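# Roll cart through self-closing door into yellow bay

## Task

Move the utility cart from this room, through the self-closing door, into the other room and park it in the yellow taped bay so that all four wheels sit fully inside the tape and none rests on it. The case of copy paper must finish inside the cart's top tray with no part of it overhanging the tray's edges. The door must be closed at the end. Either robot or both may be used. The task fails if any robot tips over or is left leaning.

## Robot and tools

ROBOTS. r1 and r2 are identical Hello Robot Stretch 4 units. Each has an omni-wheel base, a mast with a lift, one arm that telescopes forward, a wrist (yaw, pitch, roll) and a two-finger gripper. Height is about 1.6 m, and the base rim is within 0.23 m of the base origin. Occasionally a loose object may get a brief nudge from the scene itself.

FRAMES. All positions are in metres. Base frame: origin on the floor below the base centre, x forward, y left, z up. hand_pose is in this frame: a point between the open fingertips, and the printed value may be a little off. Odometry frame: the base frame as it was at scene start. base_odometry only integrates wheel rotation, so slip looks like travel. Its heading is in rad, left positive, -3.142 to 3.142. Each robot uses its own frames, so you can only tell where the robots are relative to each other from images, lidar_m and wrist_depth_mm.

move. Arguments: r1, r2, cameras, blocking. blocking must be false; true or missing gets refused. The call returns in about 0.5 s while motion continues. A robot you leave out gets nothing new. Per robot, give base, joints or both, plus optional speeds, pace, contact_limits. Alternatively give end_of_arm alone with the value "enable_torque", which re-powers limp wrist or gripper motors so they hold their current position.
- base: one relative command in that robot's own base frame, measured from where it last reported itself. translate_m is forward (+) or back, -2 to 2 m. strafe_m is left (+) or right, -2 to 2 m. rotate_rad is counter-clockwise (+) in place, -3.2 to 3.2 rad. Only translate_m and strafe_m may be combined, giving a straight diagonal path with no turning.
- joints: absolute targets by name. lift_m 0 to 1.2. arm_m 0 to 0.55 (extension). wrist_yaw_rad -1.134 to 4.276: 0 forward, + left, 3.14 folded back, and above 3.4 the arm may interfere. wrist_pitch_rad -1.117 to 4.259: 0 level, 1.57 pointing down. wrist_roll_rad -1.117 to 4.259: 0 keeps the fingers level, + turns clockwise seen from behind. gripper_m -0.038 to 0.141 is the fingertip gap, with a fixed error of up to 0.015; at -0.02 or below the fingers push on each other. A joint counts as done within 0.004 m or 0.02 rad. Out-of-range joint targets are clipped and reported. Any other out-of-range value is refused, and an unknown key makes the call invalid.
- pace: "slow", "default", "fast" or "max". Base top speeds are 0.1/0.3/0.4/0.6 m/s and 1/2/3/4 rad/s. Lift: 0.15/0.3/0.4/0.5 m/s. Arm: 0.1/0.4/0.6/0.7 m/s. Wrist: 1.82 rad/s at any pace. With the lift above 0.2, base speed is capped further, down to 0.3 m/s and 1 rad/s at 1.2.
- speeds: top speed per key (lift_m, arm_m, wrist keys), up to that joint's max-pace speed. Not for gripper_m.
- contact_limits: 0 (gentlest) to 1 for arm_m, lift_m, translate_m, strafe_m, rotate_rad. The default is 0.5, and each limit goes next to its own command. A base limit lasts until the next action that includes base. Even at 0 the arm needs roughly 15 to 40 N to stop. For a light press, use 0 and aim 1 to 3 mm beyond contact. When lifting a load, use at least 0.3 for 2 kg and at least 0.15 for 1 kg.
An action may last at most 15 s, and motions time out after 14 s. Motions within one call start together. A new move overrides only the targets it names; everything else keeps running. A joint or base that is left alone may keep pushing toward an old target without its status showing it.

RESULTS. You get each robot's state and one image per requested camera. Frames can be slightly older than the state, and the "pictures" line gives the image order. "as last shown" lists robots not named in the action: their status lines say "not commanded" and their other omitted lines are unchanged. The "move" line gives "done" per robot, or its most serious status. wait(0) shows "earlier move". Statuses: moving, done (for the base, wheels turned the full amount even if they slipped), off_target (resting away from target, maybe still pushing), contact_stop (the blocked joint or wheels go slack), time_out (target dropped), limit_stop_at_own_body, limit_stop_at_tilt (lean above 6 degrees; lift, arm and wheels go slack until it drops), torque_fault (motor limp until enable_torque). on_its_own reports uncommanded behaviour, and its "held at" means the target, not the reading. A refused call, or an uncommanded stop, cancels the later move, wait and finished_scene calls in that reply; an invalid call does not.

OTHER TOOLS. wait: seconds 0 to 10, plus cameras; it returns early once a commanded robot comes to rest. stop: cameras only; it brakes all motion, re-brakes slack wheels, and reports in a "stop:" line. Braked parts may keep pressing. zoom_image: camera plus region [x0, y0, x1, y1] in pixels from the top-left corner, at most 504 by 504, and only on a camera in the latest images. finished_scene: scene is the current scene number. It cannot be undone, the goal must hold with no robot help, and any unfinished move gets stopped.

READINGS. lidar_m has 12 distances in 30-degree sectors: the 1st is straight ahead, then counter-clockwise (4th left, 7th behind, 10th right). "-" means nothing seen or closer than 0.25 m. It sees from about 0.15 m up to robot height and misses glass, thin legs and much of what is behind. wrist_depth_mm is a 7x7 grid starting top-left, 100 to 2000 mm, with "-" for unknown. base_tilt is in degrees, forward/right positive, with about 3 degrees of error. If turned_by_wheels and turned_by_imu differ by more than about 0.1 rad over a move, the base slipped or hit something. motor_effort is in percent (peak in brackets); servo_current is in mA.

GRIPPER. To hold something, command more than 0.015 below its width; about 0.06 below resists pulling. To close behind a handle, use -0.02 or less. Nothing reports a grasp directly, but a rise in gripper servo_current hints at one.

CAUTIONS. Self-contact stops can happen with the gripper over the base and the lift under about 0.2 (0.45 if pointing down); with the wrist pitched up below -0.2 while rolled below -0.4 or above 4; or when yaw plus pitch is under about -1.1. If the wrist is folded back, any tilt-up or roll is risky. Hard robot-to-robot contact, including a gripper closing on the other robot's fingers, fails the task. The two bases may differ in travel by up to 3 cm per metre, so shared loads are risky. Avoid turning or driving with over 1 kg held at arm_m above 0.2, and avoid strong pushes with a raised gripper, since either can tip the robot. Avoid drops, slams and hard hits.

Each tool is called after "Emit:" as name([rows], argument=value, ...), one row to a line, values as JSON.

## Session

Emit:
wait(seconds=0)

Scene clock: 0.00 s.
r1.base_odometry: x=+0.000 y=+0.000 heading=+0.000
r1.turned_by_wheels: +0.000
r1.turned_by_imu: +0.000
r1.base_tilt: forward=-1.6 right=+1.3
r1.lidar_m: 0.96 1.73 2.02 2.40 3.92 1.60 0.85 0.77 0.78 0.89 0.77 0.78
r1.base_status: not commanded
r1.joint_positions: lift_m=+0.124 arm_m=+0.000 wrist_yaw_rad=+3.194 wrist_pitch_rad=+0.002 wrist_roll_rad=+0.000 gripper_m=+0.056
r1.joint_status: not commanded
r1.measured_speeds: all 0
r1.motor_effort: lift_m=+19 arm_m=-4 wheel_0=-2 wheel_1=+1 wheel_2=+0
r1.servo_current: wrist_yaw_rad=59 wrist_pitch_rad=46 wrist_roll_rad=46 gripper_m=39
r1.hand_pose: x=-0.1216 y=+0.0722 z=+0.3019 quat_wxyz=(-0.026, -0.001, +0.000, +1.000) (m; r1's base frame)
r1.wrist_depth_mm: - 135 - - - - - / - 123 135 - - - - / - 121 191 - - - - / 110 136 194 - - - - / 137 - - - 1618 - - / 226 - 190 1098 188 1160 1118 / 224 163 750 798 768 768 759
r2.base_odometry: x=+0.000 y=+0.000 heading=+0.000
r2.turned_by_wheels: +0.000
r2.turned_by_imu: +0.000
r2.base_tilt: forward=-0.6 right=+0.1
r2.lidar_m: 1.29 1.32 1.58 2.33 2.36 2.78 1.41 1.41 2.77 2.39 2.42 1.48
r2.base_status: not commanded
r2.joint_positions: lift_m=+0.200 arm_m=+0.000 wrist_yaw_rad=+3.211 wrist_pitch_rad=+0.001 wrist_roll_rad=+0.000 gripper_m=+0.056
r2.joint_status: not commanded
r2.measured_speeds: all 0
r2.motor_effort: lift_m=+18 arm_m=-4 wheel_0=-1 wheel_1=+1 wheel_2=+1
r2.servo_current: wrist_yaw_rad=46 wrist_pitch_rad=39 wrist_roll_rad=52 gripper_m=52
r2.hand_pose: x=-0.1229 y=+0.0671 z=+0.3779 quat_wxyz=(-0.035, -0.001, +0.000, +0.999) (m; r2's base frame)
r2.wrist_depth_mm: - - 137 - - - - / - - 137 - - - - / - 109 138 - - - - / - 140 175 - - - - / 214 - - - - - - / 213 1281 196 1255 190 1336 1182 / 208 243 866 - - 854 878
pictures: r1_head_camera, r1_head_left_camera, r1_head_right_camera, r1_wrist_camera, r2_head_camera, r2_head_left_camera, r2_head_right_camera, r2_wrist_camera
Images, in order (width x height): r1_head_camera 420x560, r1_head_left_camera 420x672, r1_head_right_camera 420x672, r1_wrist_camera 616x392, r2_head_camera 420x560, r2_head_left_camera 420x672, r2_head_right_camera 420x672, r2_wrist_camera 616x392.

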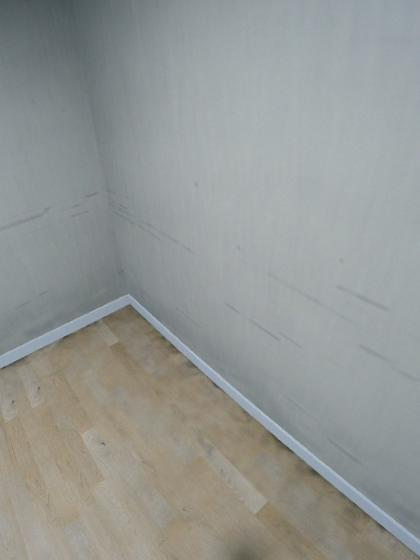

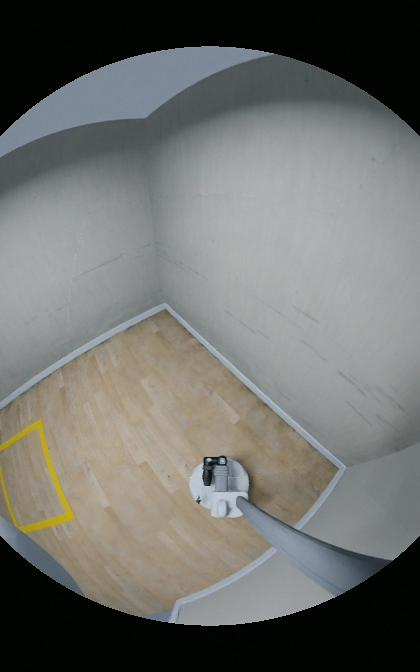

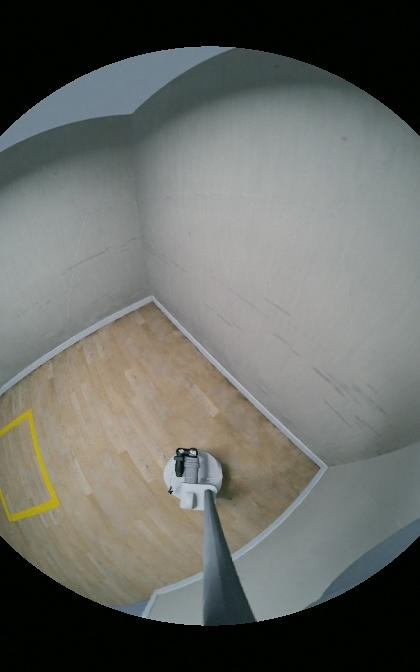

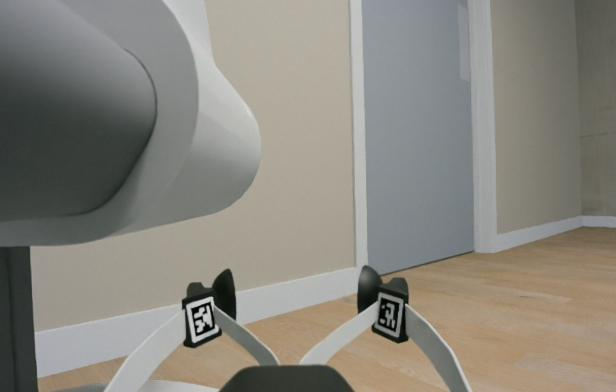

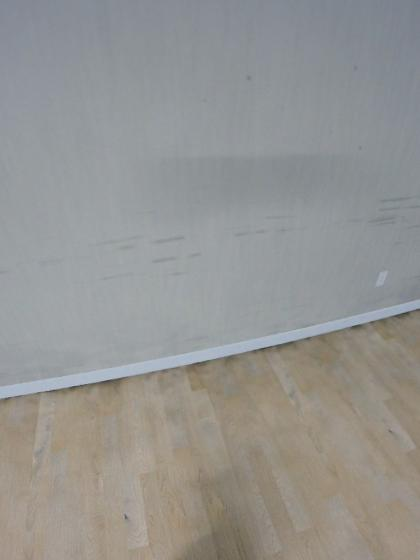

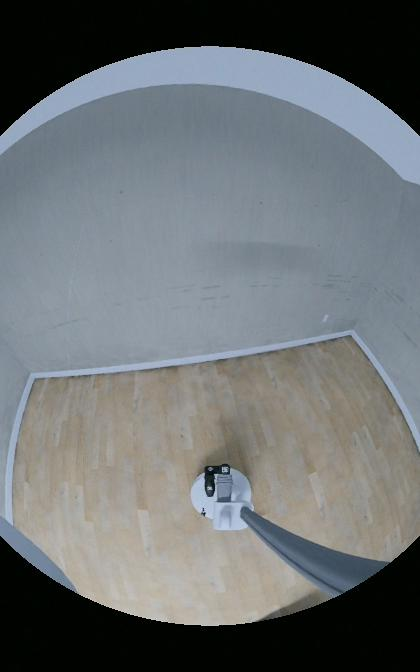

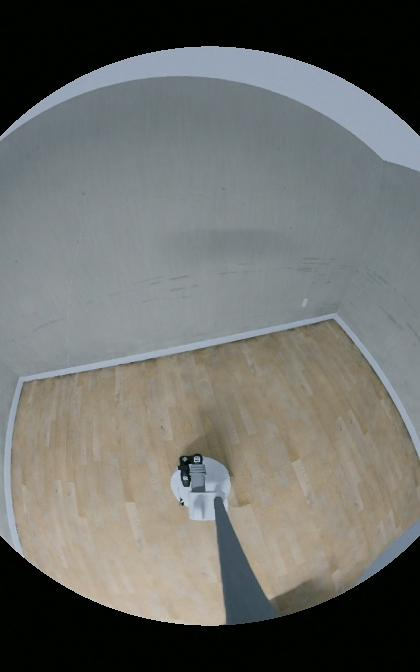

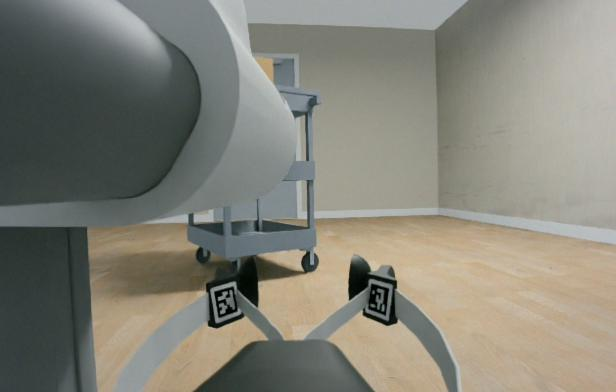

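Emit:
move(r1={"base":{"rotate_rad":2.5}}, r2={"base":{"rotate_rad":3.1}}, cameras=[], blocking=false)

Emit:
wait(seconds=1.7, cameras=[])

Emit:
wait(seconds=1.5)

Scene clock: 9.07 s.
move: r1 moving; r2 moving
r1.base_odometry: x=+0.000 y=+0.000 heading=+0.253
r1.turned_by_wheels: +0.253
r1.turned_by_imu: +0.253
r1.base_tilt: forward=-1.6 right=+1.3
r1.lidar_m: 1.15 2.01 2.11 2.98 2.65 1.07 0.80 0.74 0.81 0.80 0.72 0.82
r1.base_status: rotate_rad moving
r1.joint_positions: lift_m=+0.124 arm_m=+0.000 wrist_yaw_rad=+3.194 wrist_pitch_rad=+0.002 wrist_roll_rad=+0.000 gripper_m=+0.056
r1.joint_status: not commanded
r1.measured_speeds: translate_m=+0.000 strafe_m=+0.000 rotate_rad=+0.974 lift_m=+0.000 arm_m=+0.000 wrist_yaw_rad=+0.000 wrist_pitch_rad=+0.000 wrist_roll_rad=+0.000
r1.motor_effort: lift_m=+19(20) arm_m=-4(4) wheel_0=-7(9) wheel_1=-6(7) wheel_2=-6(7)
r1.servo_current: wrist_yaw_rad=46(59) wrist_pitch_rad=39(52) wrist_roll_rad=33(65) gripper_m=39(46)
r1.hand_pose: x=-0.1216 y=+0.0722 z=+0.3019 quat_wxyz=(-0.026, -0.001, +0.000, +1.000) (m; r1's base frame)
r1.wrist_depth_mm: - 135 - - - - 1808 / - 123 135 - - - 1808 / - 121 192 - - - 1756 / 111 136 195 - - - 1808 / 137 - - - - - 1756 / 226 - 190 976 188 1118 1138 / 224 152 759 798 778 750 759
r2.base_odometry: x=+0.000 y=+0.000 heading=+0.252
r2.turned_by_wheels: +0.252
r2.turned_by_imu: +0.245
r2.base_tilt: forward=-0.7 right=+0.0
r2.lidar_m: 1.29 1.38 1.94 2.33 2.46 3.37 1.44 3.35 2.49 2.40 1.84 1.36
r2.base_status: rotate_rad moving
r2.joint_positions: lift_m=+0.200 arm_m=+0.000 wrist_yaw_rad=+3.211 wrist_pitch_rad=+0.001 wrist_roll_rad=+0.000 gripper_m=+0.056
r2.joint_status: not commanded
r2.measured_speeds: translate_m=+0.002 strafe_m=+0.000 rotate_rad=+0.977 lift_m=+0.000 arm_m=+0.000 wrist_yaw_rad=+0.000 wrist_pitch_rad=+0.000 wrist_roll_rad=+0.000
r2.motor_effort: lift_m=+18(18) arm_m=-4(4) wheel_0=-4(9) wheel_1=-10(10) wheel_2=-10(11)
r2.servo_current: wrist_yaw_rad=52(52) wrist_pitch_rad=46(46) wrist_roll_rad=52(65) gripper_m=46(52)
r2.hand_pose: x=-0.1229 y=+0.0671 z=+0.3779 quat_wxyz=(-0.035, -0.001, +0.000, +0.999) (m; r2's base frame)
r2.wrist_depth_mm: - - 137 - - - - / - - 137 1756 - - - / - 109 138 286 - - - / - 140 176 - - - - / 214 - - - - - - / 213 1281 196 1308 190 1336 1182 / 208 242 878 - - 854 878
pictures: none
No camera images: "cameras" was empty.

Scene clock: 10.77 s.
earlier move: r1 moving; r2 moving
r1.base_odometry: x=+0.000 y=+0.000 heading=+2.498
r1.turned_by_wheels: +2.245
r1.turned_by_imu: +2.257
r1.base_tilt: forward=-1.6 right=+1.3
r1.lidar_m: 2.02 0.93 0.76 0.74 0.84 0.78 0.77 0.86 1.41 2.05 2.25 3.60
r1.base_status: rotate_rad moving
r1.joint_positions: lift_m=+0.124 arm_m=+0.000 wrist_yaw_rad=+3.194 wrist_pitch_rad=+0.002 wrist_roll_rad=+0.000 gripper_m=+0.056
r1.joint_status: not commanded
r1.measured_speeds: translate_m=+0.000 strafe_m=-0.001 rotate_rad=+0.129 lift_m=+0.000 arm_m=+0.000 wrist_yaw_rad=+0.000 wrist_pitch_rad=+0.000 wrist_roll_rad=+0.000
r1.motor_effort: lift_m=+20(20) arm_m=-4(4) wheel_0=-3(10) wheel_1=+0(9) wheel_2=-1(8)
r1.servo_current: wrist_yaw_rad=46(65) wrist_pitch_rad=46(52) wrist_roll_rad=65(65) gripper_m=46(52)
r1.hand_pose: x=-0.1216 y=+0.0722 z=+0.3019 quat_wxyz=(-0.026, -0.001, +0.000, +1.000) (m; r1's base frame)
r1.wrist_depth_mm: - 135 - - - - - / - 123 135 - - - - / - 121 193 - - - - / 111 135 194 - - - - / 137 - - - - - - / 227 - 190 - 187 - - / 750 750 750 143 723 691 759
r2.base_odometry: x=+0.000 y=+0.000 heading=+2.979
r2.turned_by_wheels: +2.727
r2.turned_by_imu: +2.655
r2.base_tilt: forward=-0.7 right=+0.1
r2.lidar_m: 1.57 1.39 3.11 2.40 2.39 1.68 1.34 1.32 1.43 2.15 2.32 2.53
r2.base_status: rotate_rad moving
r2.joint_positions: lift_m=+0.200 arm_m=+0.000 wrist_yaw_rad=+3.211 wrist_pitch_rad=+0.001 wrist_roll_rad=+0.000 gripper_m=+0.056
r2.joint_status: not commanded
r2.measured_speeds: translate_m=-0.002 strafe_m=-0.001 rotate_rad=+0.726 lift_m=+0.000 arm_m=+0.000 wrist_yaw_rad=+0.000 wrist_pitch_rad=+0.000 wrist_roll_rad=+0.000
r2.motor_effort: lift_m=+18(18) arm_m=-4(4) wheel_0=-7(10) wheel_1=-2(10) wheel_2=-5(13)
r2.servo_current: wrist_yaw_rad=46(52) wrist_pitch_rad=46(46) wrist_roll_rad=52(65) gripper_m=46(52)
r2.hand_pose: x=-0.1228 y=+0.0671 z=+0.3779 quat_wxyz=(-0.035, -0.001, +0.000, +0.999) (m; r2's base frame)
r2.wrist_depth_mm: - - 137 - - - - / - 107 137 - - - - / - 110 138 235 - - - / - 140 165 - - - - / 216 - - - - 1661 - / 213 1182 192 1182 190 1308 1205 / 211 244 891 - - 854 854
wait: 1.70 s; no rest
pictures: none
No camera images: "cameras" was empty.

Scene clock: 11.10 s.
earlier move: r1 done; r2 moving
r1.base_odometry: x=+0.000 y=+0.000 heading=+2.500
r1.turned_by_wheels: +0.002
r1.turned_by_imu: +0.002
r1.base_tilt: forward=-1.6 right=+1.3
r1.lidar_m: 2.04 0.94 0.74 0.75 0.85 0.78 0.76 0.87 1.41 2.03 2.26 3.60
r1.base_status: done
r1.joint_positions: lift_m=+0.124 arm_m=+0.000 wrist_yaw_rad=+3.194 wrist_pitch_rad=+0.002 wrist_roll_rad=+0.000 gripper_m=+0.056
r1.joint_status: not commanded
r1.measured_speeds: all 0
r1.motor_effort: lift_m=+20(20) arm_m=-4(4) wheel_0=-3(10) wheel_1=+0(9) wheel_2=+0(8)
r1.servo_current: wrist_yaw_rad=52(65) wrist_pitch_rad=33(52) wrist_roll_rad=39(65) gripper_m=39(52)
r1.hand_pose: x=-0.1216 y=+0.0722 z=+0.3019 quat_wxyz=(-0.026, -0.001, +0.000, +1.000) (m; r1's base frame)
r1.wrist_depth_mm: - 135 - - - - - / - 124 135 - - - - / - 121 192 - - - - / 111 136 194 - - - - / 137 - - - - - - / 226 - 190 - 187 - - / 759 759 750 143 732 683 750
r2.base_odometry: x=+0.000 y=+0.000 heading=+3.099
r2.turned_by_wheels: +0.120
r2.turned_by_imu: +0.117
r2.base_tilt: forward=-0.7 right=+0.1
r2.lidar_m: 1.45 1.40 2.86 2.39 2.37 1.55 1.31 1.31 1.54 2.35 2.34 2.68
r2.base_status: rotate_rad moving
r2.joint_positions: lift_m=+0.200 arm_m=+0.000 wrist_yaw_rad=+3.211 wrist_pitch_rad=+0.001 wrist_roll_rad=+0.000 gripper_m=+0.056
r2.joint_status: not commanded
r2.measured_speeds: translate_m=+0.000 strafe_m=+0.000 rotate_rad=+0.058 lift_m=+0.000 arm_m=+0.000 wrist_yaw_rad=+0.000 wrist_pitch_rad=+0.000 wrist_roll_rad=+0.000
r2.motor_effort: lift_m=+18(18) arm_m=-4(4) wheel_0=-4(10) wheel_1=-2(10) wheel_2=-4(13)
r2.servo_current: wrist_yaw_rad=46(52) wrist_pitch_rad=46(46) wrist_roll_rad=46(65) gripper_m=52(52)
r2.hand_pose: x=-0.1228 y=+0.0671 z=+0.3779 quat_wxyz=(-0.035, -0.001, +0.000, +0.999) (m; r2's base frame)
r2.wrist_depth_mm: - - 137 - - - - / - 107 137 - - - - / - 110 138 235 - - - / - 140 165 - - - - / 216 - - - - - - / 213 1205 193 1138 190 1336 1205 / 211 243 878 - - 854 854
wait: 0.33 of 1.5 s (r1 has come to rest)
pictures: r1_head_camera, r1_head_left_camera, r1_head_right_camera, r1_wrist_camera, r2_head_camera, r2_head_left_camera, r2_head_right_camera, r2_wrist_camera
Images, in order (width x height): r1_head_camera 420x560, r1_head_left_camera 420x672, r1_head_right_camera 420x672, r1_wrist_camera 616x392, r2_head_camera 420x560, r2_head_left_camera 420x672, r2_head_right_camera 420x672, r2_wrist_camera 616x392.

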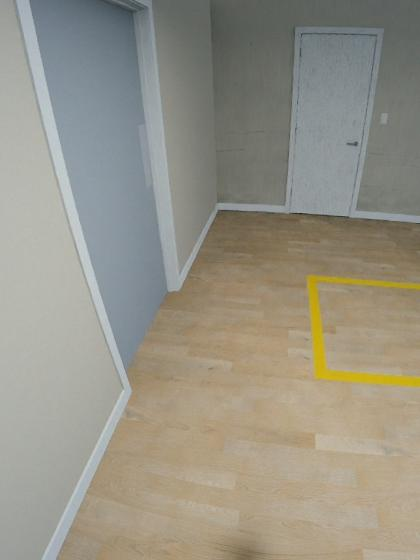

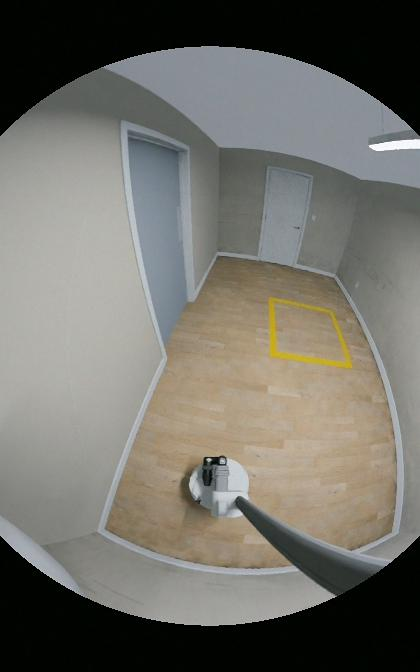

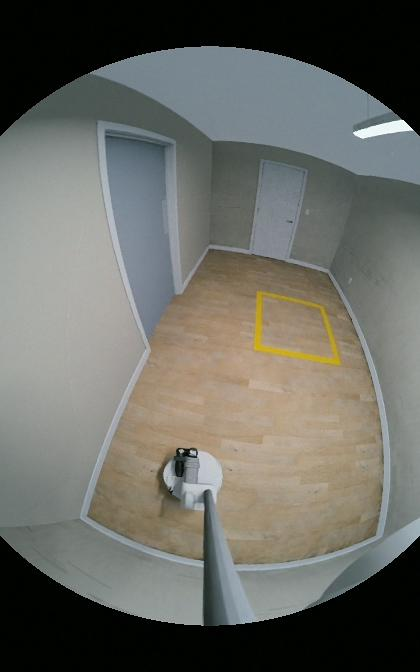

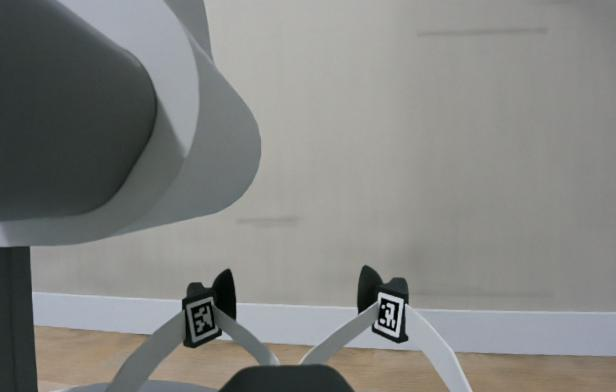

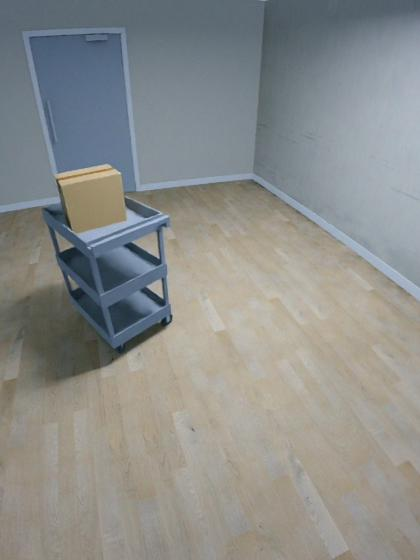

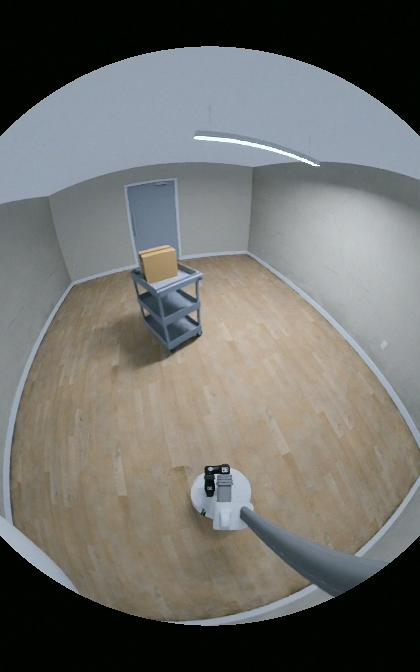

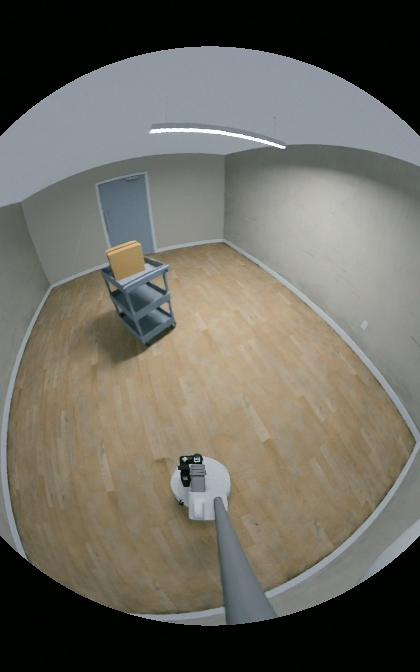

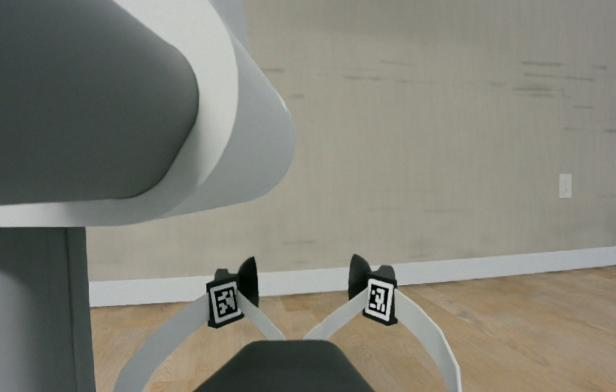

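Emit:
zoom_image(camera="r2_head_camera", region=[10, 120, 230, 370])

Scaled by 2.016 from the camera's 420x560 image, which has a finer 1200x1600 frame.

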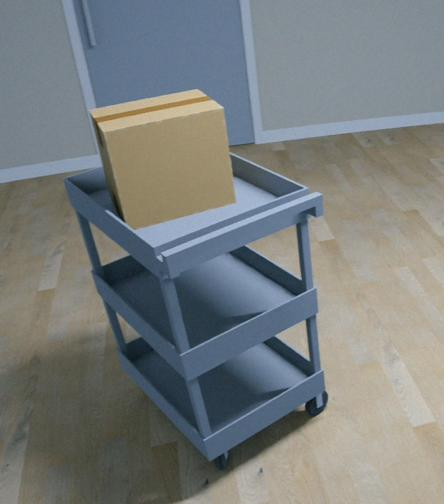

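Emit:
move(r1={"base":{"rotate_rad":1.388},"joints":{"lift_m":0.6}}, r2={"base":{"rotate_rad":0.335},"joints":{"lift_m":0.6,"gripper_m":0.1}}, cameras=[], blocking=false)

Emit:
wait(seconds=2, cameras=[])

Emit:
wait(seconds=2, cameras=["r1_head_camera","r1_head_left_camera","r2_head_camera","r2_head_left_camera"])

Scene clock: 72.33 s.
earlier move: r2 done
move: r1 moving; r2 moving
r1.base_odometry: x=+0.000 y=+0.000 heading=+2.753
r1.turned_by_wheels: +0.253
r1.turned_by_imu: +0.254
r1.base_tilt: forward=-1.6 right=+1.3
r1.lidar_m: 1.22 0.81 0.74 0.77 0.86 0.76 0.81 1.02 2.03 2.07 2.68 3.92
r1.base_status: rotate_rad moving
r1.joint_positions: lift_m=+0.162 arm_m=+0.000 wrist_yaw_rad=+3.194 wrist_pitch_rad=+0.002 wrist_roll_rad=+0.000 gripper_m=+0.056
r1.joint_status: lift_m moving
r1.measured_speeds: translate_m=+0.000 strafe_m=+0.000 rotate_rad=+0.980 lift_m=+0.146 arm_m=+0.000 wrist_yaw_rad=+0.000 wrist_pitch_rad=+0.000 wrist_roll_rad=+0.000
r1.motor_effort: lift_m=+26(27) arm_m=-4(4) wheel_0=-8(10) wheel_1=-5(8) wheel_2=-7(7)
r1.servo_current: wrist_yaw_rad=52(59) wrist_pitch_rad=39(46) wrist_roll_rad=46(59) gripper_m=39(46)
r1.hand_pose: x=-0.1216 y=+0.0722 z=+0.3395 quat_wxyz=(-0.026, -0.001, +0.000, +1.000) (m; r1's base frame)
r1.wrist_depth_mm: - 135 - - - - - / - 123 135 - - - - / - 121 192 - - - - / 112 135 194 - - - - / 137 - - - - - - / 227 1098 190 - 187 - - / 809 809 809 143 750 - -
r2.base_odometry: x=+0.000 y=+0.000 heading=-2.948
r2.turned_by_wheels: +0.236
r2.turned_by_imu: +0.230
r2.base_tilt: forward=-0.7 right=+0.1
r2.lidar_m: 1.41 3.64 2.54 2.39 2.03 1.40 1.30 1.33 1.79 2.33 2.40 3.17
r2.base_status: rotate_rad moving
r2.joint_positions: lift_m=+0.238 arm_m=+0.000 wrist_yaw_rad=+3.211 wrist_pitch_rad=+0.001 wrist_roll_rad=+0.000 gripper_m=+0.075
r2.joint_status: lift_m moving; gripper_m moving
r2.measured_speeds: translate_m=+0.000 strafe_m=-0.001 rotate_rad=+0.668 lift_m=+0.146 arm_m=+0.000 wrist_yaw_rad=+0.000 wrist_pitch_rad=+0.000 wrist_roll_rad=+0.000
r2.motor_effort: lift_m=+21(24) arm_m=-4(4) wheel_0=+0(11) wheel_1=-5(9) wheel_2=-7(11)
r2.servo_current: wrist_yaw_rad=46(52) wrist_pitch_rad=39(46) wrist_roll_rad=46(59) gripper_m=78(78)
r2.hand_pose: x=-0.1228 y=+0.0671 z=+0.4157 quat_wxyz=(-0.035, -0.001, +0.000, +0.999) (m; r2's base frame)
r2.wrist_depth_mm: - - 137 - - - - / - 107 137 - - - - / - 110 138 235 - - - / - 140 165 - - - - / 216 - - - - - - / 213 1281 190 1281 189 1229 1182 / 211 891 1008 - 991 917 931
pictures: none
No camera images: "cameras" was empty.

Scene clock: 74.33 s.
earlier move: r1 moving; r2 moving
r1.base_odometry: x=+0.000 y=+0.000 heading=-2.396
r1.turned_by_wheels: +1.135
r1.turned_by_imu: +1.141
r1.base_tilt: forward=-1.6 right=+1.2
r1.lidar_m: 0.73 0.78 0.82 0.76 0.82 1.09 1.99 2.13 2.86 3.24 1.11 0.78
r1.base_status: done
r1.joint_positions: lift_m=+0.598 arm_m=+0.000 wrist_yaw_rad=+3.194 wrist_pitch_rad=+0.002 wrist_roll_rad=+0.000 gripper_m=+0.056
r1.joint_status: lift_m moving
r1.measured_speeds: translate_m=+0.000 strafe_m=+0.000 rotate_rad=+0.000 lift_m=+0.029 arm_m=+0.000 wrist_yaw_rad=+0.000 wrist_pitch_rad=+0.000 wrist_roll_rad=+0.000
r1.motor_effort: lift_m=+23(28) arm_m=-4(4) wheel_0=-2(10) wheel_1=-2(8) wheel_2=-1(7)
r1.servo_current: wrist_yaw_rad=46(78) wrist_pitch_rad=46(52) wrist_roll_rad=52(72) gripper_m=39(52)
r1.hand_pose: x=-0.1216 y=+0.0722 z=+0.7761 quat_wxyz=(-0.026, -0.001, +0.000, +1.000) (m; r1's base frame)
r1.wrist_depth_mm: - 135 - - - - - / - 122 145 - - - - / - 121 190 - - - - / 110 136 205 - - - - / 216 - - - - - - / - - 194 - 187 - - / 1756 1708 1808 153 1756 131 -
r2.base_odometry: x=+0.000 y=+0.000 heading=-2.850
r2.turned_by_wheels: +0.098
r2.turned_by_imu: +0.096
r2.base_tilt: forward=-0.7 right=+0.1
r2.lidar_m: 1.41 3.30 2.44 2.38 1.82 1.36 1.32 1.39 1.97 2.33 2.48 3.48
r2.base_status: done
r2.joint_positions: lift_m=+0.600 arm_m=+0.000 wrist_yaw_rad=+3.211 wrist_pitch_rad=+0.001 wrist_roll_rad=+0.000 gripper_m=+0.100
r2.joint_status: lift_m moving; the others done
r2.measured_speeds: all 0
r2.motor_effort: lift_m=+25(26) arm_m=-4(4) wheel_0=-4(11) wheel_1=-4(9) wheel_2=-6(11)
r2.servo_current: wrist_yaw_rad=46(52) wrist_pitch_rad=33(46) wrist_roll_rad=46(59) gripper_m=52(85)
r2.hand_pose: x=-0.1228 y=+0.0671 z=+0.7776 quat_wxyz=(-0.035, -0.001, +0.000, +0.999) (m; r2's base frame)
r2.wrist_depth_mm: - - 137 - - - - / - 107 137 - - - - / - 113 138 235 - - - / - 140 164 - - - - / 216 - - - - - - / 213 - 188 - 185 - - / 211 - - - - - -
wait: 2.00 s; no rest
pictures: none
No camera images: "cameras" was empty.

Scene clock: 74.43 s.
earlier move: r1 moving; r2 done
r1.base_odometry: x=+0.000 y=+0.000 heading=-2.396
r1.turned_by_wheels: +0.000
r1.turned_by_imu: +0.000
r1.base_tilt: forward=-1.6 right=+1.3
r1.lidar_m: 0.75 0.79 0.81 0.77 0.80 1.13 2.02 2.13 2.86 3.21 1.13 0.78
r1.base_status: done
r1.joint_positions: lift_m=+0.600 arm_m=+0.000 wrist_yaw_rad=+3.194 wrist_pitch_rad=+0.002 wrist_roll_rad=+0.000 gripper_m=+0.056
r1.joint_status: lift_m moving
r1.measured_speeds: translate_m=+0.000 strafe_m=+0.000 rotate_rad=+0.000 lift_m=+0.002 arm_m=+0.000 wrist_yaw_rad=+0.000 wrist_pitch_rad=+0.000 wrist_roll_rad=+0.000
r1.motor_effort: lift_m=+23(28) arm_m=-4(4) wheel_0=-1(10) wheel_1=-1(8) wheel_2=-1(7)
r1.servo_current: wrist_yaw_rad=52(78) wrist_pitch_rad=46(52) wrist_roll_rad=46(72) gripper_m=46(52)
r1.hand_pose: x=-0.1216 y=+0.0722 z=+0.7771 quat_wxyz=(-0.026, -0.001, +0.000, +1.000) (m; r1's base frame)
r1.wrist_depth_mm: - 135 - - - - - / - 123 146 - - - - / - 121 190 - - - - / 110 136 205 - - - - / 216 - - - - - - / - - 194 - 187 - - / 1708 1756 1756 153 1863 130 -
r2.base_odometry: x=+0.000 y=+0.000 heading=-2.850
r2.turned_by_wheels: +0.000
r2.turned_by_imu: +0.000
r2.base_tilt: forward=-0.7 right=+0.1
r2.lidar_m: 1.39 3.31 2.47 2.39 1.80 1.37 1.32 1.35 1.95 2.34 2.48 3.47
r2.base_status: done
r2.joint_positions: lift_m=+0.600 arm_m=+0.000 wrist_yaw_rad=+3.211 wrist_pitch_rad=+0.001 wrist_roll_rad=+0.000 gripper_m=+0.100
r2.joint_status: all done
r2.measured_speeds: all 0
r2.motor_effort: lift_m=+21(26) arm_m=-4(4) wheel_0=-4(11) wheel_1=-4(9) wheel_2=-6(11)
r2.servo_current: wrist_yaw_rad=46(52) wrist_pitch_rad=39(46) wrist_roll_rad=46(59) gripper_m=52(85)
r2.hand_pose: x=-0.1228 y=+0.0671 z=+0.7776 quat_wxyz=(-0.035, -0.001, +0.000, +0.999) (m; r2's base frame)
r2.wrist_depth_mm: - - 137 - - - - / - 107 137 - - - - / - 113 138 234 - - - / - 140 165 - - - - / 215 - - - - - - / 213 - 188 - 185 - - / 211 - - - - - -
wait: 0.10 of 2 s (r2 has come to rest)
pictures: r1_head_camera, r1_head_left_camera, r2_head_camera, r2_head_left_camera
Images, in order (width x height): r1_head_camera 420x560, r1_head_left_camera 420x672, r2_head_camera 420x560, r2_head_left_camera 420x672.

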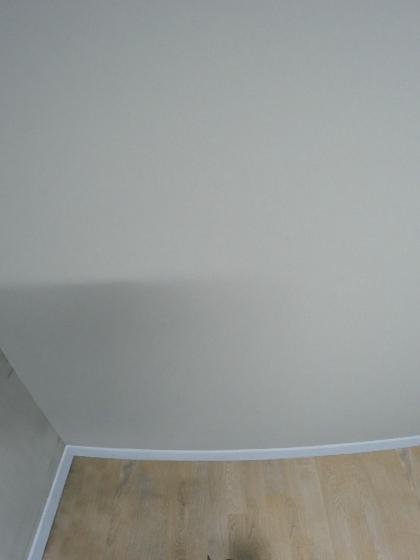

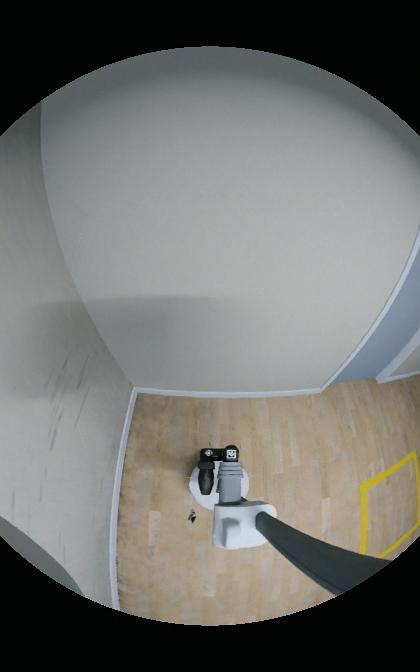

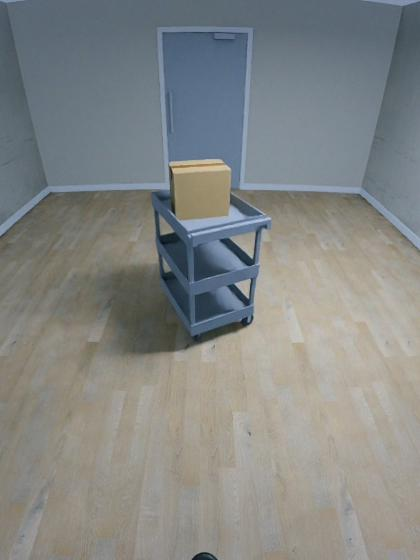

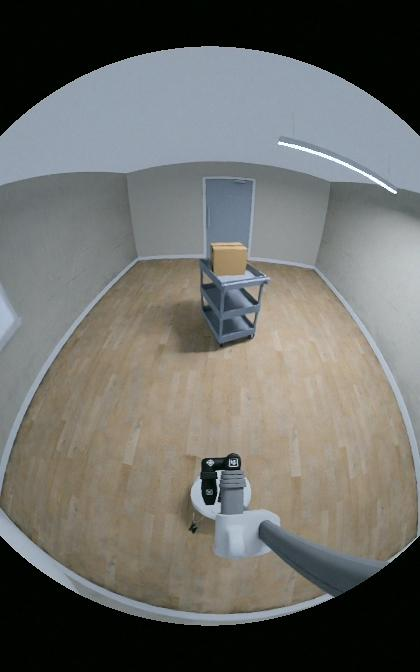

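Emit:
move(r1={"base":{"translate_m":-0.35,"strafe_m":-1.55},"joints":{"wrist_yaw_rad":0.0,"gripper_m":0.1,"lift_m":1.1}}, r2={"base":{"strafe_m":0.9}}, cameras=[], blocking=false)

Emit:
wait(seconds=3.5, cameras=[])

Emit:
move(r2={"base":{"translate_m":1.7},"joints":{"lift_m":0.84}}, cameras=["r2_head_left_camera"], blocking=false)

Emit:
wait(seconds=8, cameras=["r1_head_camera"])

Emit:
wait(seconds=6, cameras=["r1_head_camera","r1_head_left_camera","r2_head_camera","r2_head_right_camera"])

Scene clock: 96.30 s.
earlier move: r1 done
move: r1 moving; r2 moving
r1.base_odometry: x=-0.016 y=+0.028 heading=-2.396
r1.turned_by_wheels: +0.000
r1.turned_by_imu: +0.000
r1.base_tilt: forward=-1.6 right=+1.3
r1.lidar_m: 0.75 0.80 0.83 0.80 0.83 1.16 2.01 2.12 2.85 3.26 1.13 0.81
r1.base_status: translate_m moving; strafe_m moving
r1.joint_positions: lift_m=+0.638 arm_m=+0.000 wrist_yaw_rad=+2.607 wrist_pitch_rad=+0.002 wrist_roll_rad=+0.000 gripper_m=+0.075
r1.joint_status: lift_m moving; wrist_yaw_rad moving; gripper_m moving
r1.measured_speeds: translate_m=-0.028 strafe_m=-0.126 rotate_rad=-0.005 lift_m=+0.146 arm_m=+0.000 wrist_yaw_rad=-1.819 wrist_pitch_rad=+0.000 wrist_roll_rad=+0.000
r1.motor_effort: lift_m=+25(26) arm_m=-3(4) wheel_0=+8(9) wheel_1=-8(11) wheel_2=+4(5)
r1.servo_current: wrist_yaw_rad=104(111) wrist_pitch_rad=46(46) wrist_roll_rad=46(59) gripper_m=78(78)
r1.hand_pose: x=-0.0328 y=+0.2221 z=+0.8152 quat_wxyz=(+0.264, -0.001, +0.000, +0.965) (m; r1's base frame)
r1.wrist_depth_mm: - - - - - - - / - - - - - - - / - - - - - - - / - - - - - - - / - - - - - - - / - - 199 - 185 - - / - 175 1808 137 - - -
r2.base_odometry: x=+0.010 y=-0.035 heading=-2.850
r2.turned_by_wheels: +0.000
r2.turned_by_imu: +0.001
r2.base_tilt: forward=-0.7 right=+0.1
r2.lidar_m: 1.40 3.25 2.43 2.33 1.83 1.35 1.31 1.38 1.98 2.38 2.48 1.61
r2.base_status: strafe_m moving
r2.joint_positions: lift_m=+0.600 arm_m=+0.000 wrist_yaw_rad=+3.211 wrist_pitch_rad=+0.001 wrist_roll_rad=+0.000 gripper_m=+0.100
r2.joint_status: not commanded
r2.measured_speeds: translate_m=+0.001 strafe_m=+0.142 rotate_rad=-0.009 lift_m=+0.000 arm_m=+0.000 wrist_yaw_rad=+0.000 wrist_pitch_rad=+0.000 wrist_roll_rad=+0.000
r2.motor_effort: lift_m=+21(21) arm_m=-4(4) wheel_0=-9(13) wheel_1=+11(11) wheel_2=+0(4)
r2.servo_current: wrist_yaw_rad=46(65) wrist_pitch_rad=39(46) wrist_roll_rad=46(59) gripper_m=52(59)
r2.hand_pose: x=-0.1228 y=+0.0671 z=+0.7776 quat_wxyz=(-0.035, -0.001, +0.000, +0.999) (m; r2's base frame)
r2.wrist_depth_mm: - - 136 - - - - / - - 137 - - - - / - 109 138 226 - - - / - 140 156 - - - - / 213 - - - - - - / 211 - 189 - 186 - - / 207 153 - - - - -
pictures: none
No camera images: "cameras" was empty.

Scene clock: 99.80 s.
earlier move: r1 moving; r2 moving
r1.base_odometry: x=-0.515 y=+0.891 heading=-2.395
r1.turned_by_wheels: +0.000
r1.turned_by_imu: -0.006
r1.base_tilt: forward=-1.6 right=+1.3
r1.lidar_m: 0.96 1.04 1.38 1.77 1.84 1.89 1.77 1.86 2.51 2.94 1.46 1.15
r1.base_status: translate_m moving; strafe_m moving
r1.joint_positions: lift_m=+1.100 arm_m=+0.000 wrist_yaw_rad=+0.003 wrist_pitch_rad=+0.002 wrist_roll_rad=+0.000 gripper_m=+0.100
r1.joint_status: all done
r1.measured_speeds: translate_m=-0.066 strafe_m=-0.293 rotate_rad=+0.003 lift_m=+0.000 arm_m=+0.000 wrist_yaw_rad=+0.000 wrist_pitch_rad=+0.000 wrist_roll_rad=+0.000
r1.motor_effort: lift_m=+23(29) arm_m=-4(4) wheel_0=+6(11) wheel_1=-4(11) wheel_2=+3(6)
r1.servo_current: wrist_yaw_rad=39(111) wrist_pitch_rad=46(52) wrist_roll_rad=39(65) gripper_m=46(91)
r1.hand_pose: x=+0.4595 y=-0.0867 z=+1.2772 quat_wxyz=(+1.000, +0.000, +0.001, +0.001) (m; r1's base frame)
r1.wrist_depth_mm: - - 768 854 - - - / - - 788 866 - - - / - - 798 820 - - - / - - 788 - - - - / - - 778 - - - - / - 193 211 - 189 - - / - - - 139 - - -
r2.base_odometry: x=+0.259 y=-0.862 heading=-2.850
r2.turned_by_wheels: +0.000
r2.turned_by_imu: +0.001
r2.base_tilt: forward=-0.7 right=+0.1
r2.lidar_m: 4.52 2.10 1.52 1.49 1.59 1.33 1.26 1.33 1.91 3.22 3.36 1.65
r2.base_status: strafe_m moving
r2.joint_positions: lift_m=+0.600 arm_m=+0.000 wrist_yaw_rad=+3.211 wrist_pitch_rad=+0.001 wrist_roll_rad=+0.000 gripper_m=+0.100
r2.joint_status: not commanded
r2.measured_speeds: translate_m=+0.000 strafe_m=+0.016 rotate_rad=-0.002 lift_m=+0.000 arm_m=+0.000 wrist_yaw_rad=+0.000 wrist_pitch_rad=+0.000 wrist_roll_rad=+0.000
r2.motor_effort: lift_m=+21(21) arm_m=-4(5) wheel_0=-4(15) wheel_1=+2(12) wheel_2=+1(4)
r2.servo_current: wrist_yaw_rad=52(65) wrist_pitch_rad=39(52) wrist_roll_rad=39(59) gripper_m=59(59)
r2.hand_pose: x=-0.1228 y=+0.0671 z=+0.7776 quat_wxyz=(-0.035, -0.001, +0.000, +0.999) (m; r2's base frame)
r2.wrist_depth_mm: - - 137 - - - - / - 107 137 - - - - / - 110 138 235 - - - / - 140 165 - - - - / 216 - - - - - - / 213 - 189 - 186 - - / 211 - - - - - -
wait: 3.50 s; no rest
pictures: none
No camera images: "cameras" was empty.

Scene clock: 100.30 s.
earlier move: r1 moving; r2 done
move: r2 moving
r1.base_odometry: x=-0.590 y=+1.021 heading=-2.396
r1.turned_by_wheels: +0.000
r1.turned_by_imu: -0.001
r1.base_tilt: forward=-1.6 right=+1.3
r1.lidar_m: 1.03 1.06 1.45 1.91 1.99 1.82 1.73 1.83 2.46 2.79 1.52 1.15
r1.base_status: translate_m moving; strafe_m moving
r1.joint_positions: lift_m=+1.100 arm_m=+0.000 wrist_yaw_rad=+0.003 wrist_pitch_rad=+0.002 wrist_roll_rad=+0.000 gripper_m=+0.100
r1.joint_status: not commanded
r1.measured_speeds: translate_m=-0.067 strafe_m=-0.293 rotate_rad=-0.007 lift_m=+0.000 arm_m=+0.000 wrist_yaw_rad=+0.000 wrist_pitch_rad=+0.000 wrist_roll_rad=+0.000
r1.motor_effort: lift_m=+23(23) arm_m=-4(4) wheel_0=+6(8) wheel_1=-4(7) wheel_2=+3(5)
r1.servo_current: wrist_yaw_rad=59(65) wrist_pitch_rad=46(46) wrist_roll_rad=52(72) gripper_m=46(46)
r1.hand_pose: x=+0.4595 y=-0.0867 z=+1.2772 quat_wxyz=(+1.000, +0.000, +0.001, +0.001) (m; r1's base frame)
r1.wrist_depth_mm: - - 854 - - - - / - - 854 - - - - / - - 866 - - - - / - - 866 - - - - / - - 854 - - - - / - 193 195 - 189 - - / - - 809 139 - - -
r2.base_odometry: x=+0.229 y=-0.871 heading=-2.850
r2.turned_by_wheels: +0.000
r2.turned_by_imu: +0.000
r2.base_tilt: forward=-0.7 right=+0.0
r2.lidar_m: 4.47 2.07 1.53 1.49 1.62 1.36 1.31 1.37 1.94 3.24 3.41 1.63
r2.base_status: translate_m moving
r2.joint_positions: lift_m=+0.638 arm_m=+0.000 wrist_yaw_rad=+3.211 wrist_pitch_rad=+0.001 wrist_roll_rad=+0.000 gripper_m=+0.100
r2.joint_status: lift_m moving
r2.measured_speeds: translate_m=+0.121 strafe_m=+0.000 rotate_rad=-0.004 lift_m=+0.146 arm_m=+0.000 wrist_yaw_rad=+0.000 wrist_pitch_rad=+0.000 wrist_roll_rad=+0.000
r2.motor_effort: lift_m=+22(24) arm_m=-4(4) wheel_0=+5(9) wheel_1=+8(8) wheel_2=-10(12)
r2.servo_current: wrist_yaw_rad=39(46) wrist_pitch_rad=39(46) wrist_roll_rad=59(59) gripper_m=52(52)
r2.hand_pose: x=-0.1228 y=+0.0671 z=+0.8156 quat_wxyz=(-0.035, -0.001, +0.000, +0.999) (m; r2's base frame)
r2.wrist_depth_mm: - - 137 - - - - / - - 137 - - - - / - 109 138 225 - - - / - 140 156 - - - - / 213 - - - - - - / 212 - 189 - 185 - - / 208 153 - - - - -
pictures: r2_head_left_camera
Images, in order (width x height): r2_head_left_camera 420x672.

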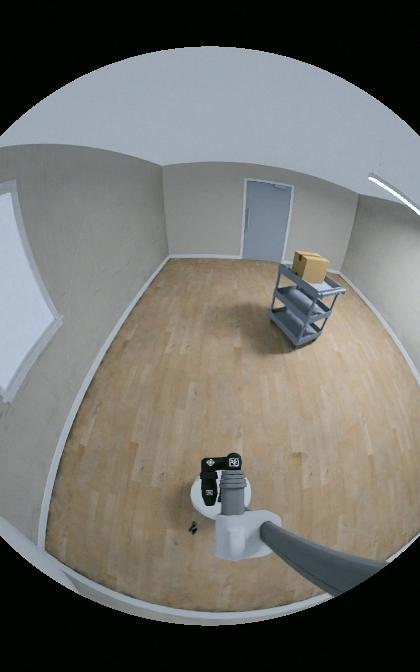

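Scene clock: 102.53 s.
earlier move: r1 done; r2 moving
r1.base_odometry: x=-0.795 y=+1.376 heading=-2.395
r1.turned_by_wheels: +0.000
r1.turned_by_imu: -0.002
r1.base_tilt: forward=-1.6 right=+1.3
r1.lidar_m: 1.21 1.22 1.61 2.31 2.39 1.73 1.65 1.74 2.33 2.40 1.65 1.25
r1.base_status: done
r1.joint_positions: lift_m=+1.100 arm_m=+0.000 wrist_yaw_rad=+0.002 wrist_pitch_rad=+0.002 wrist_roll_rad=+0.000 gripper_m=+0.100
r1.joint_status: not commanded
r1.measured_speeds: all 0
r1.motor_effort: lift_m=+23(23) arm_m=-3(4) wheel_0=+3(8) wheel_1=-1(7) wheel_2=+2(5)
r1.servo_current: wrist_yaw_rad=65(65) wrist_pitch_rad=33(52) wrist_roll_rad=46(72) gripper_m=46(46)
r1.hand_pose: x=+0.4595 y=-0.0867 z=+1.2772 quat_wxyz=(+1.000, +0.000, +0.001, +0.001) (m; r1's base frame)
r1.wrist_depth_mm: 960 - - - - 976 - / 960 - - - - 991 - / 976 - - - - 991 - / 931 - - - 1025 1008 - / 946 - - - 1008 960 - / 946 193 193 - 189 - - / 931 - - 139 - 946 -
r2.base_odometry: x=-0.355 y=-1.046 heading=-2.850
r2.turned_by_wheels: +0.000
r2.turned_by_imu: +0.001
r2.base_tilt: forward=-0.7 right=+0.1
r2.lidar_m: 3.86 2.06 1.52 1.44 1.50 1.99 1.91 1.99 2.86 3.25 1.17 1.19
r2.base_status: translate_m moving
r2.joint_positions: lift_m=+0.840 arm_m=+0.000 wrist_yaw_rad=+3.211 wrist_pitch_rad=+0.001 wrist_roll_rad=+0.000 gripper_m=+0.100
r2.joint_status: all done
r2.measured_speeds: translate_m=+0.302 strafe_m=+0.000 rotate_rad=-0.005 lift_m=+0.000 arm_m=+0.000 wrist_yaw_rad=+0.000 wrist_pitch_rad=+0.000 wrist_roll_rad=+0.000
r2.motor_effort: lift_m=+21(25) arm_m=-4(4) wheel_0=+6(11) wheel_1=+5(10) wheel_2=-9(14)
r2.servo_current: wrist_yaw_rad=39(52) wrist_pitch_rad=39(46) wrist_roll_rad=46(59) gripper_m=52(59)
r2.hand_pose: x=-0.1228 y=+0.0671 z=+1.0176 quat_wxyz=(-0.035, -0.001, +0.000, +0.999) (m; r2's base frame)
r2.wrist_depth_mm: - - 136 - - - - / - - 137 - - - - / - 111 138 273 - - - / - 139 172 - - - - / 213 - - - 224 - - / 211 - 195 - 192 - - / 206 243 - - - - -
wait: 2.23 of 8 s (r1 has come to rest)
pictures: r1_head_camera
Images, in order (width x height): r1_head_camera 420x560.

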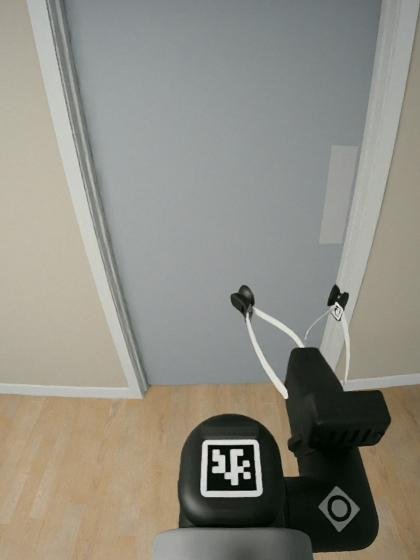

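Scene clock: 106.97 s.
earlier move: r2 done
r1.base_odometry: x=-0.795 y=+1.376 heading=-2.395
r1.turned_by_wheels: +0.000
r1.turned_by_imu: +0.000
r1.base_tilt: forward=-1.6 right=+1.3
r1.lidar_m: 1.20 1.23 1.58 2.30 2.39 1.74 1.64 1.73 2.34 2.41 1.67 1.27
r1.base_status: done
r1.joint_positions: lift_m=+1.100 arm_m=+0.000 wrist_yaw_rad=+0.002 wrist_pitch_rad=+0.002 wrist_roll_rad=+0.000 gripper_m=+0.100
r1.joint_status: not commanded
r1.measured_speeds: all 0
r1.motor_effort: lift_m=+23(23) arm_m=-3(4) wheel_0=+3(8) wheel_1=-1(7) wheel_2=+2(5)
r1.servo_current: wrist_yaw_rad=33(72) wrist_pitch_rad=52(52) wrist_roll_rad=59(72) gripper_m=46(52)
r1.hand_pose: x=+0.4595 y=-0.0867 z=+1.2772 quat_wxyz=(+1.000, +0.000, +0.001, +0.001) (m; r1's base frame)
r1.wrist_depth_mm: 946 - - - - 976 - / 960 - - - - 960 - / 946 - - - - 991 - / 946 - - - 1025 1008 - / 946 - - - 1025 960 - / 960 193 195 - 189 - - / 946 - - 139 - 946 -
r2.base_odometry: x=-1.369 y=-1.351 heading=-2.850
r2.turned_by_wheels: +0.000
r2.turned_by_imu: +0.002
r2.base_tilt: forward=-0.7 right=+0.1
r2.lidar_m: 2.83 1.96 1.50 1.44 1.50 2.15 2.98 3.14 0.89 0.69 0.66 2.92
r2.base_status: done
r2.joint_positions: lift_m=+0.840 arm_m=+0.000 wrist_yaw_rad=+3.211 wrist_pitch_rad=+0.001 wrist_roll_rad=+0.000 gripper_m=+0.100
r2.joint_status: all done
r2.measured_speeds: all 0
r2.motor_effort: lift_m=+21(25) arm_m=-4(4) wheel_0=+4(11) wheel_1=+4(10) wheel_2=-4(14)
r2.servo_current: wrist_yaw_rad=39(59) wrist_pitch_rad=39(52) wrist_roll_rad=46(59) gripper_m=52(59)
r2.hand_pose: x=-0.1228 y=+0.0671 z=+1.0176 quat_wxyz=(-0.035, -0.001, +0.000, +0.999) (m; r2's base frame)
r2.wrist_depth_mm: - - 137 - - - - / - 107 137 - - - - / - 110 138 - - - - / - 140 178 - - - - / 216 - - - - - - / 213 - 195 - 195 - - / 212 - - - - - -
wait: 4.43 of 6 s (r2 has come to rest)
pictures: r1_head_camera, r1_head_left_camera, r2_head_camera, r2_head_right_camera
Images, in order (width x height): r1_head_camera 420x560, r1_head_left_camera 420x672, r2_head_camera 420x560, r2_head_right_camera 420x672.

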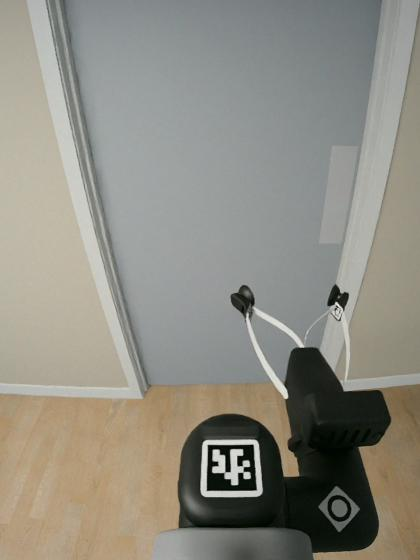

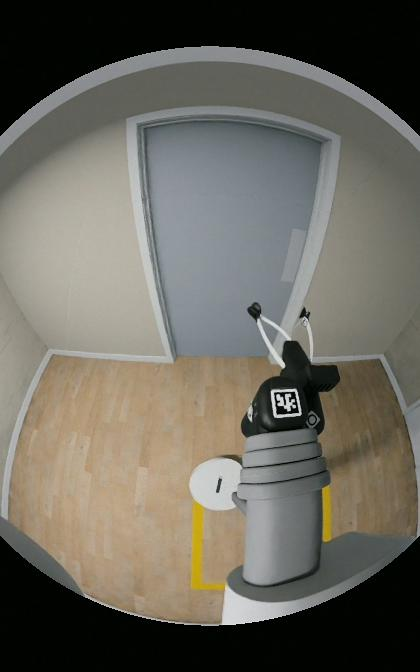

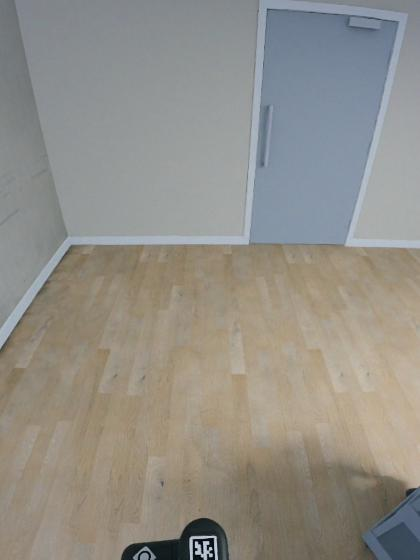

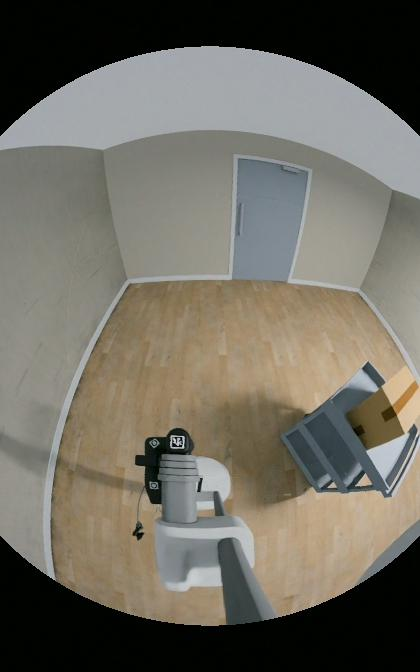

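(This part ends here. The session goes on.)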